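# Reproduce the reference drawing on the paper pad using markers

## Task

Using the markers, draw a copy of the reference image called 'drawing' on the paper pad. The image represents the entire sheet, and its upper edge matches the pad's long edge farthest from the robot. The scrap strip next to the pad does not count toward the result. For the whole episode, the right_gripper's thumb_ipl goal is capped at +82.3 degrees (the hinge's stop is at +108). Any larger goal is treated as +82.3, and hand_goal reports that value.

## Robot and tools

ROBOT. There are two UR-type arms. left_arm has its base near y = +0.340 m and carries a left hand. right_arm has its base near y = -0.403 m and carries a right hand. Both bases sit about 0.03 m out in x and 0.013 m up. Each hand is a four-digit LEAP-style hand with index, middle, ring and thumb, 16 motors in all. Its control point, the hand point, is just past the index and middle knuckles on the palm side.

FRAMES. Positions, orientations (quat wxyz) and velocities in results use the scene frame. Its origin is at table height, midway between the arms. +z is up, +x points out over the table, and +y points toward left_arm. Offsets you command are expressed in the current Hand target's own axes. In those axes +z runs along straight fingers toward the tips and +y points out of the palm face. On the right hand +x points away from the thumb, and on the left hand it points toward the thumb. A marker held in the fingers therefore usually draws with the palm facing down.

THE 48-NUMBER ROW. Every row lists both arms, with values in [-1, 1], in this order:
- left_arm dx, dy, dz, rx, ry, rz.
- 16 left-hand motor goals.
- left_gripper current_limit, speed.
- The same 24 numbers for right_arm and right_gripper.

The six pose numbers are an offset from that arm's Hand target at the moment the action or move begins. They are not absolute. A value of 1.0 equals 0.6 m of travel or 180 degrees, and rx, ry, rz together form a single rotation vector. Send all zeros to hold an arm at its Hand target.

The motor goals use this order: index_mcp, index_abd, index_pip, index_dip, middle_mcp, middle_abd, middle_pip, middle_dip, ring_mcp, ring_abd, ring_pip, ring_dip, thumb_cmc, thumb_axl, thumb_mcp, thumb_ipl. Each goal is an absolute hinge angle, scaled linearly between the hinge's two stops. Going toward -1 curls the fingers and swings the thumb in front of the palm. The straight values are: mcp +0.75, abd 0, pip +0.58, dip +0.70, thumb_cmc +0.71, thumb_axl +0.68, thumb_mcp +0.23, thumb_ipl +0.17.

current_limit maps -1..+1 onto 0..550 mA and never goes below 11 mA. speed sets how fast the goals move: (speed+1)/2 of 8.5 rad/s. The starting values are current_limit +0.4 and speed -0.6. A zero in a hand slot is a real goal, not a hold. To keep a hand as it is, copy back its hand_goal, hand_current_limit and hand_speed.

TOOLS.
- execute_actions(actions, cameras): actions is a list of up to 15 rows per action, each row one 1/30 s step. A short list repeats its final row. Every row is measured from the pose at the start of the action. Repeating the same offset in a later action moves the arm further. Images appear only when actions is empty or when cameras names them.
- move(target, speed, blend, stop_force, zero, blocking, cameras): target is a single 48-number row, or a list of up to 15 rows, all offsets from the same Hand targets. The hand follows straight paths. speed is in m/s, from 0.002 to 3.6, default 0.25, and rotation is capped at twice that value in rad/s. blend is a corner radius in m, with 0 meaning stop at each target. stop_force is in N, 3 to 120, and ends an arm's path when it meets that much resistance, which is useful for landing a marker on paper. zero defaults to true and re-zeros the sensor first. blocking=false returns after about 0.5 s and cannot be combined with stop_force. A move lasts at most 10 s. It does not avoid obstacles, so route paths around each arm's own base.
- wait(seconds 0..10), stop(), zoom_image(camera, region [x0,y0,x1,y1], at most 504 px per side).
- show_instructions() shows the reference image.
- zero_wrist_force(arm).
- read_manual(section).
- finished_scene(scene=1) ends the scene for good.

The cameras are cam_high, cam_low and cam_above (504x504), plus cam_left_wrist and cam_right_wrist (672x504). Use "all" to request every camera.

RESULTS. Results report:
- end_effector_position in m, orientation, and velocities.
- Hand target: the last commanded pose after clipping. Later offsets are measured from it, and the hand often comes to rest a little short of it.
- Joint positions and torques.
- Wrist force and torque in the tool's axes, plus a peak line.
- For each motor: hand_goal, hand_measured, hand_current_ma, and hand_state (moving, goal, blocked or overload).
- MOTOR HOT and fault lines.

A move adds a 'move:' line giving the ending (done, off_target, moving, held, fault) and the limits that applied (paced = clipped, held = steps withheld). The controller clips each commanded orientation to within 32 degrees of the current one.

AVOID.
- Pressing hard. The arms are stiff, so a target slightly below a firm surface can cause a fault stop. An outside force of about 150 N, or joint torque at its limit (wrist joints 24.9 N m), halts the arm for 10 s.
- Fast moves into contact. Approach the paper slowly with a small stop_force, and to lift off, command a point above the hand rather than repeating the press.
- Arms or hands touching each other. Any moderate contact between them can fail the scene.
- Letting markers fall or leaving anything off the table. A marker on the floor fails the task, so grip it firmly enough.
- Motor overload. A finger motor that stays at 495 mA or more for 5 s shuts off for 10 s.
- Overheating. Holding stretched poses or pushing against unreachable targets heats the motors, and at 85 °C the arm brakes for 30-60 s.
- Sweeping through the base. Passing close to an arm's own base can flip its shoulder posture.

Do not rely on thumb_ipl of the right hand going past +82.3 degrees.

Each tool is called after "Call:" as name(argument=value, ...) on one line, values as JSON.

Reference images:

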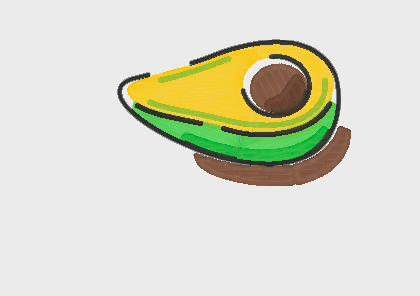

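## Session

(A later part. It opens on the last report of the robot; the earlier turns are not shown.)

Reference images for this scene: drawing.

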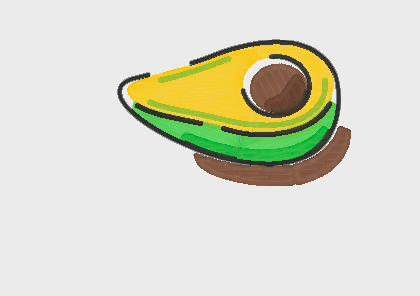

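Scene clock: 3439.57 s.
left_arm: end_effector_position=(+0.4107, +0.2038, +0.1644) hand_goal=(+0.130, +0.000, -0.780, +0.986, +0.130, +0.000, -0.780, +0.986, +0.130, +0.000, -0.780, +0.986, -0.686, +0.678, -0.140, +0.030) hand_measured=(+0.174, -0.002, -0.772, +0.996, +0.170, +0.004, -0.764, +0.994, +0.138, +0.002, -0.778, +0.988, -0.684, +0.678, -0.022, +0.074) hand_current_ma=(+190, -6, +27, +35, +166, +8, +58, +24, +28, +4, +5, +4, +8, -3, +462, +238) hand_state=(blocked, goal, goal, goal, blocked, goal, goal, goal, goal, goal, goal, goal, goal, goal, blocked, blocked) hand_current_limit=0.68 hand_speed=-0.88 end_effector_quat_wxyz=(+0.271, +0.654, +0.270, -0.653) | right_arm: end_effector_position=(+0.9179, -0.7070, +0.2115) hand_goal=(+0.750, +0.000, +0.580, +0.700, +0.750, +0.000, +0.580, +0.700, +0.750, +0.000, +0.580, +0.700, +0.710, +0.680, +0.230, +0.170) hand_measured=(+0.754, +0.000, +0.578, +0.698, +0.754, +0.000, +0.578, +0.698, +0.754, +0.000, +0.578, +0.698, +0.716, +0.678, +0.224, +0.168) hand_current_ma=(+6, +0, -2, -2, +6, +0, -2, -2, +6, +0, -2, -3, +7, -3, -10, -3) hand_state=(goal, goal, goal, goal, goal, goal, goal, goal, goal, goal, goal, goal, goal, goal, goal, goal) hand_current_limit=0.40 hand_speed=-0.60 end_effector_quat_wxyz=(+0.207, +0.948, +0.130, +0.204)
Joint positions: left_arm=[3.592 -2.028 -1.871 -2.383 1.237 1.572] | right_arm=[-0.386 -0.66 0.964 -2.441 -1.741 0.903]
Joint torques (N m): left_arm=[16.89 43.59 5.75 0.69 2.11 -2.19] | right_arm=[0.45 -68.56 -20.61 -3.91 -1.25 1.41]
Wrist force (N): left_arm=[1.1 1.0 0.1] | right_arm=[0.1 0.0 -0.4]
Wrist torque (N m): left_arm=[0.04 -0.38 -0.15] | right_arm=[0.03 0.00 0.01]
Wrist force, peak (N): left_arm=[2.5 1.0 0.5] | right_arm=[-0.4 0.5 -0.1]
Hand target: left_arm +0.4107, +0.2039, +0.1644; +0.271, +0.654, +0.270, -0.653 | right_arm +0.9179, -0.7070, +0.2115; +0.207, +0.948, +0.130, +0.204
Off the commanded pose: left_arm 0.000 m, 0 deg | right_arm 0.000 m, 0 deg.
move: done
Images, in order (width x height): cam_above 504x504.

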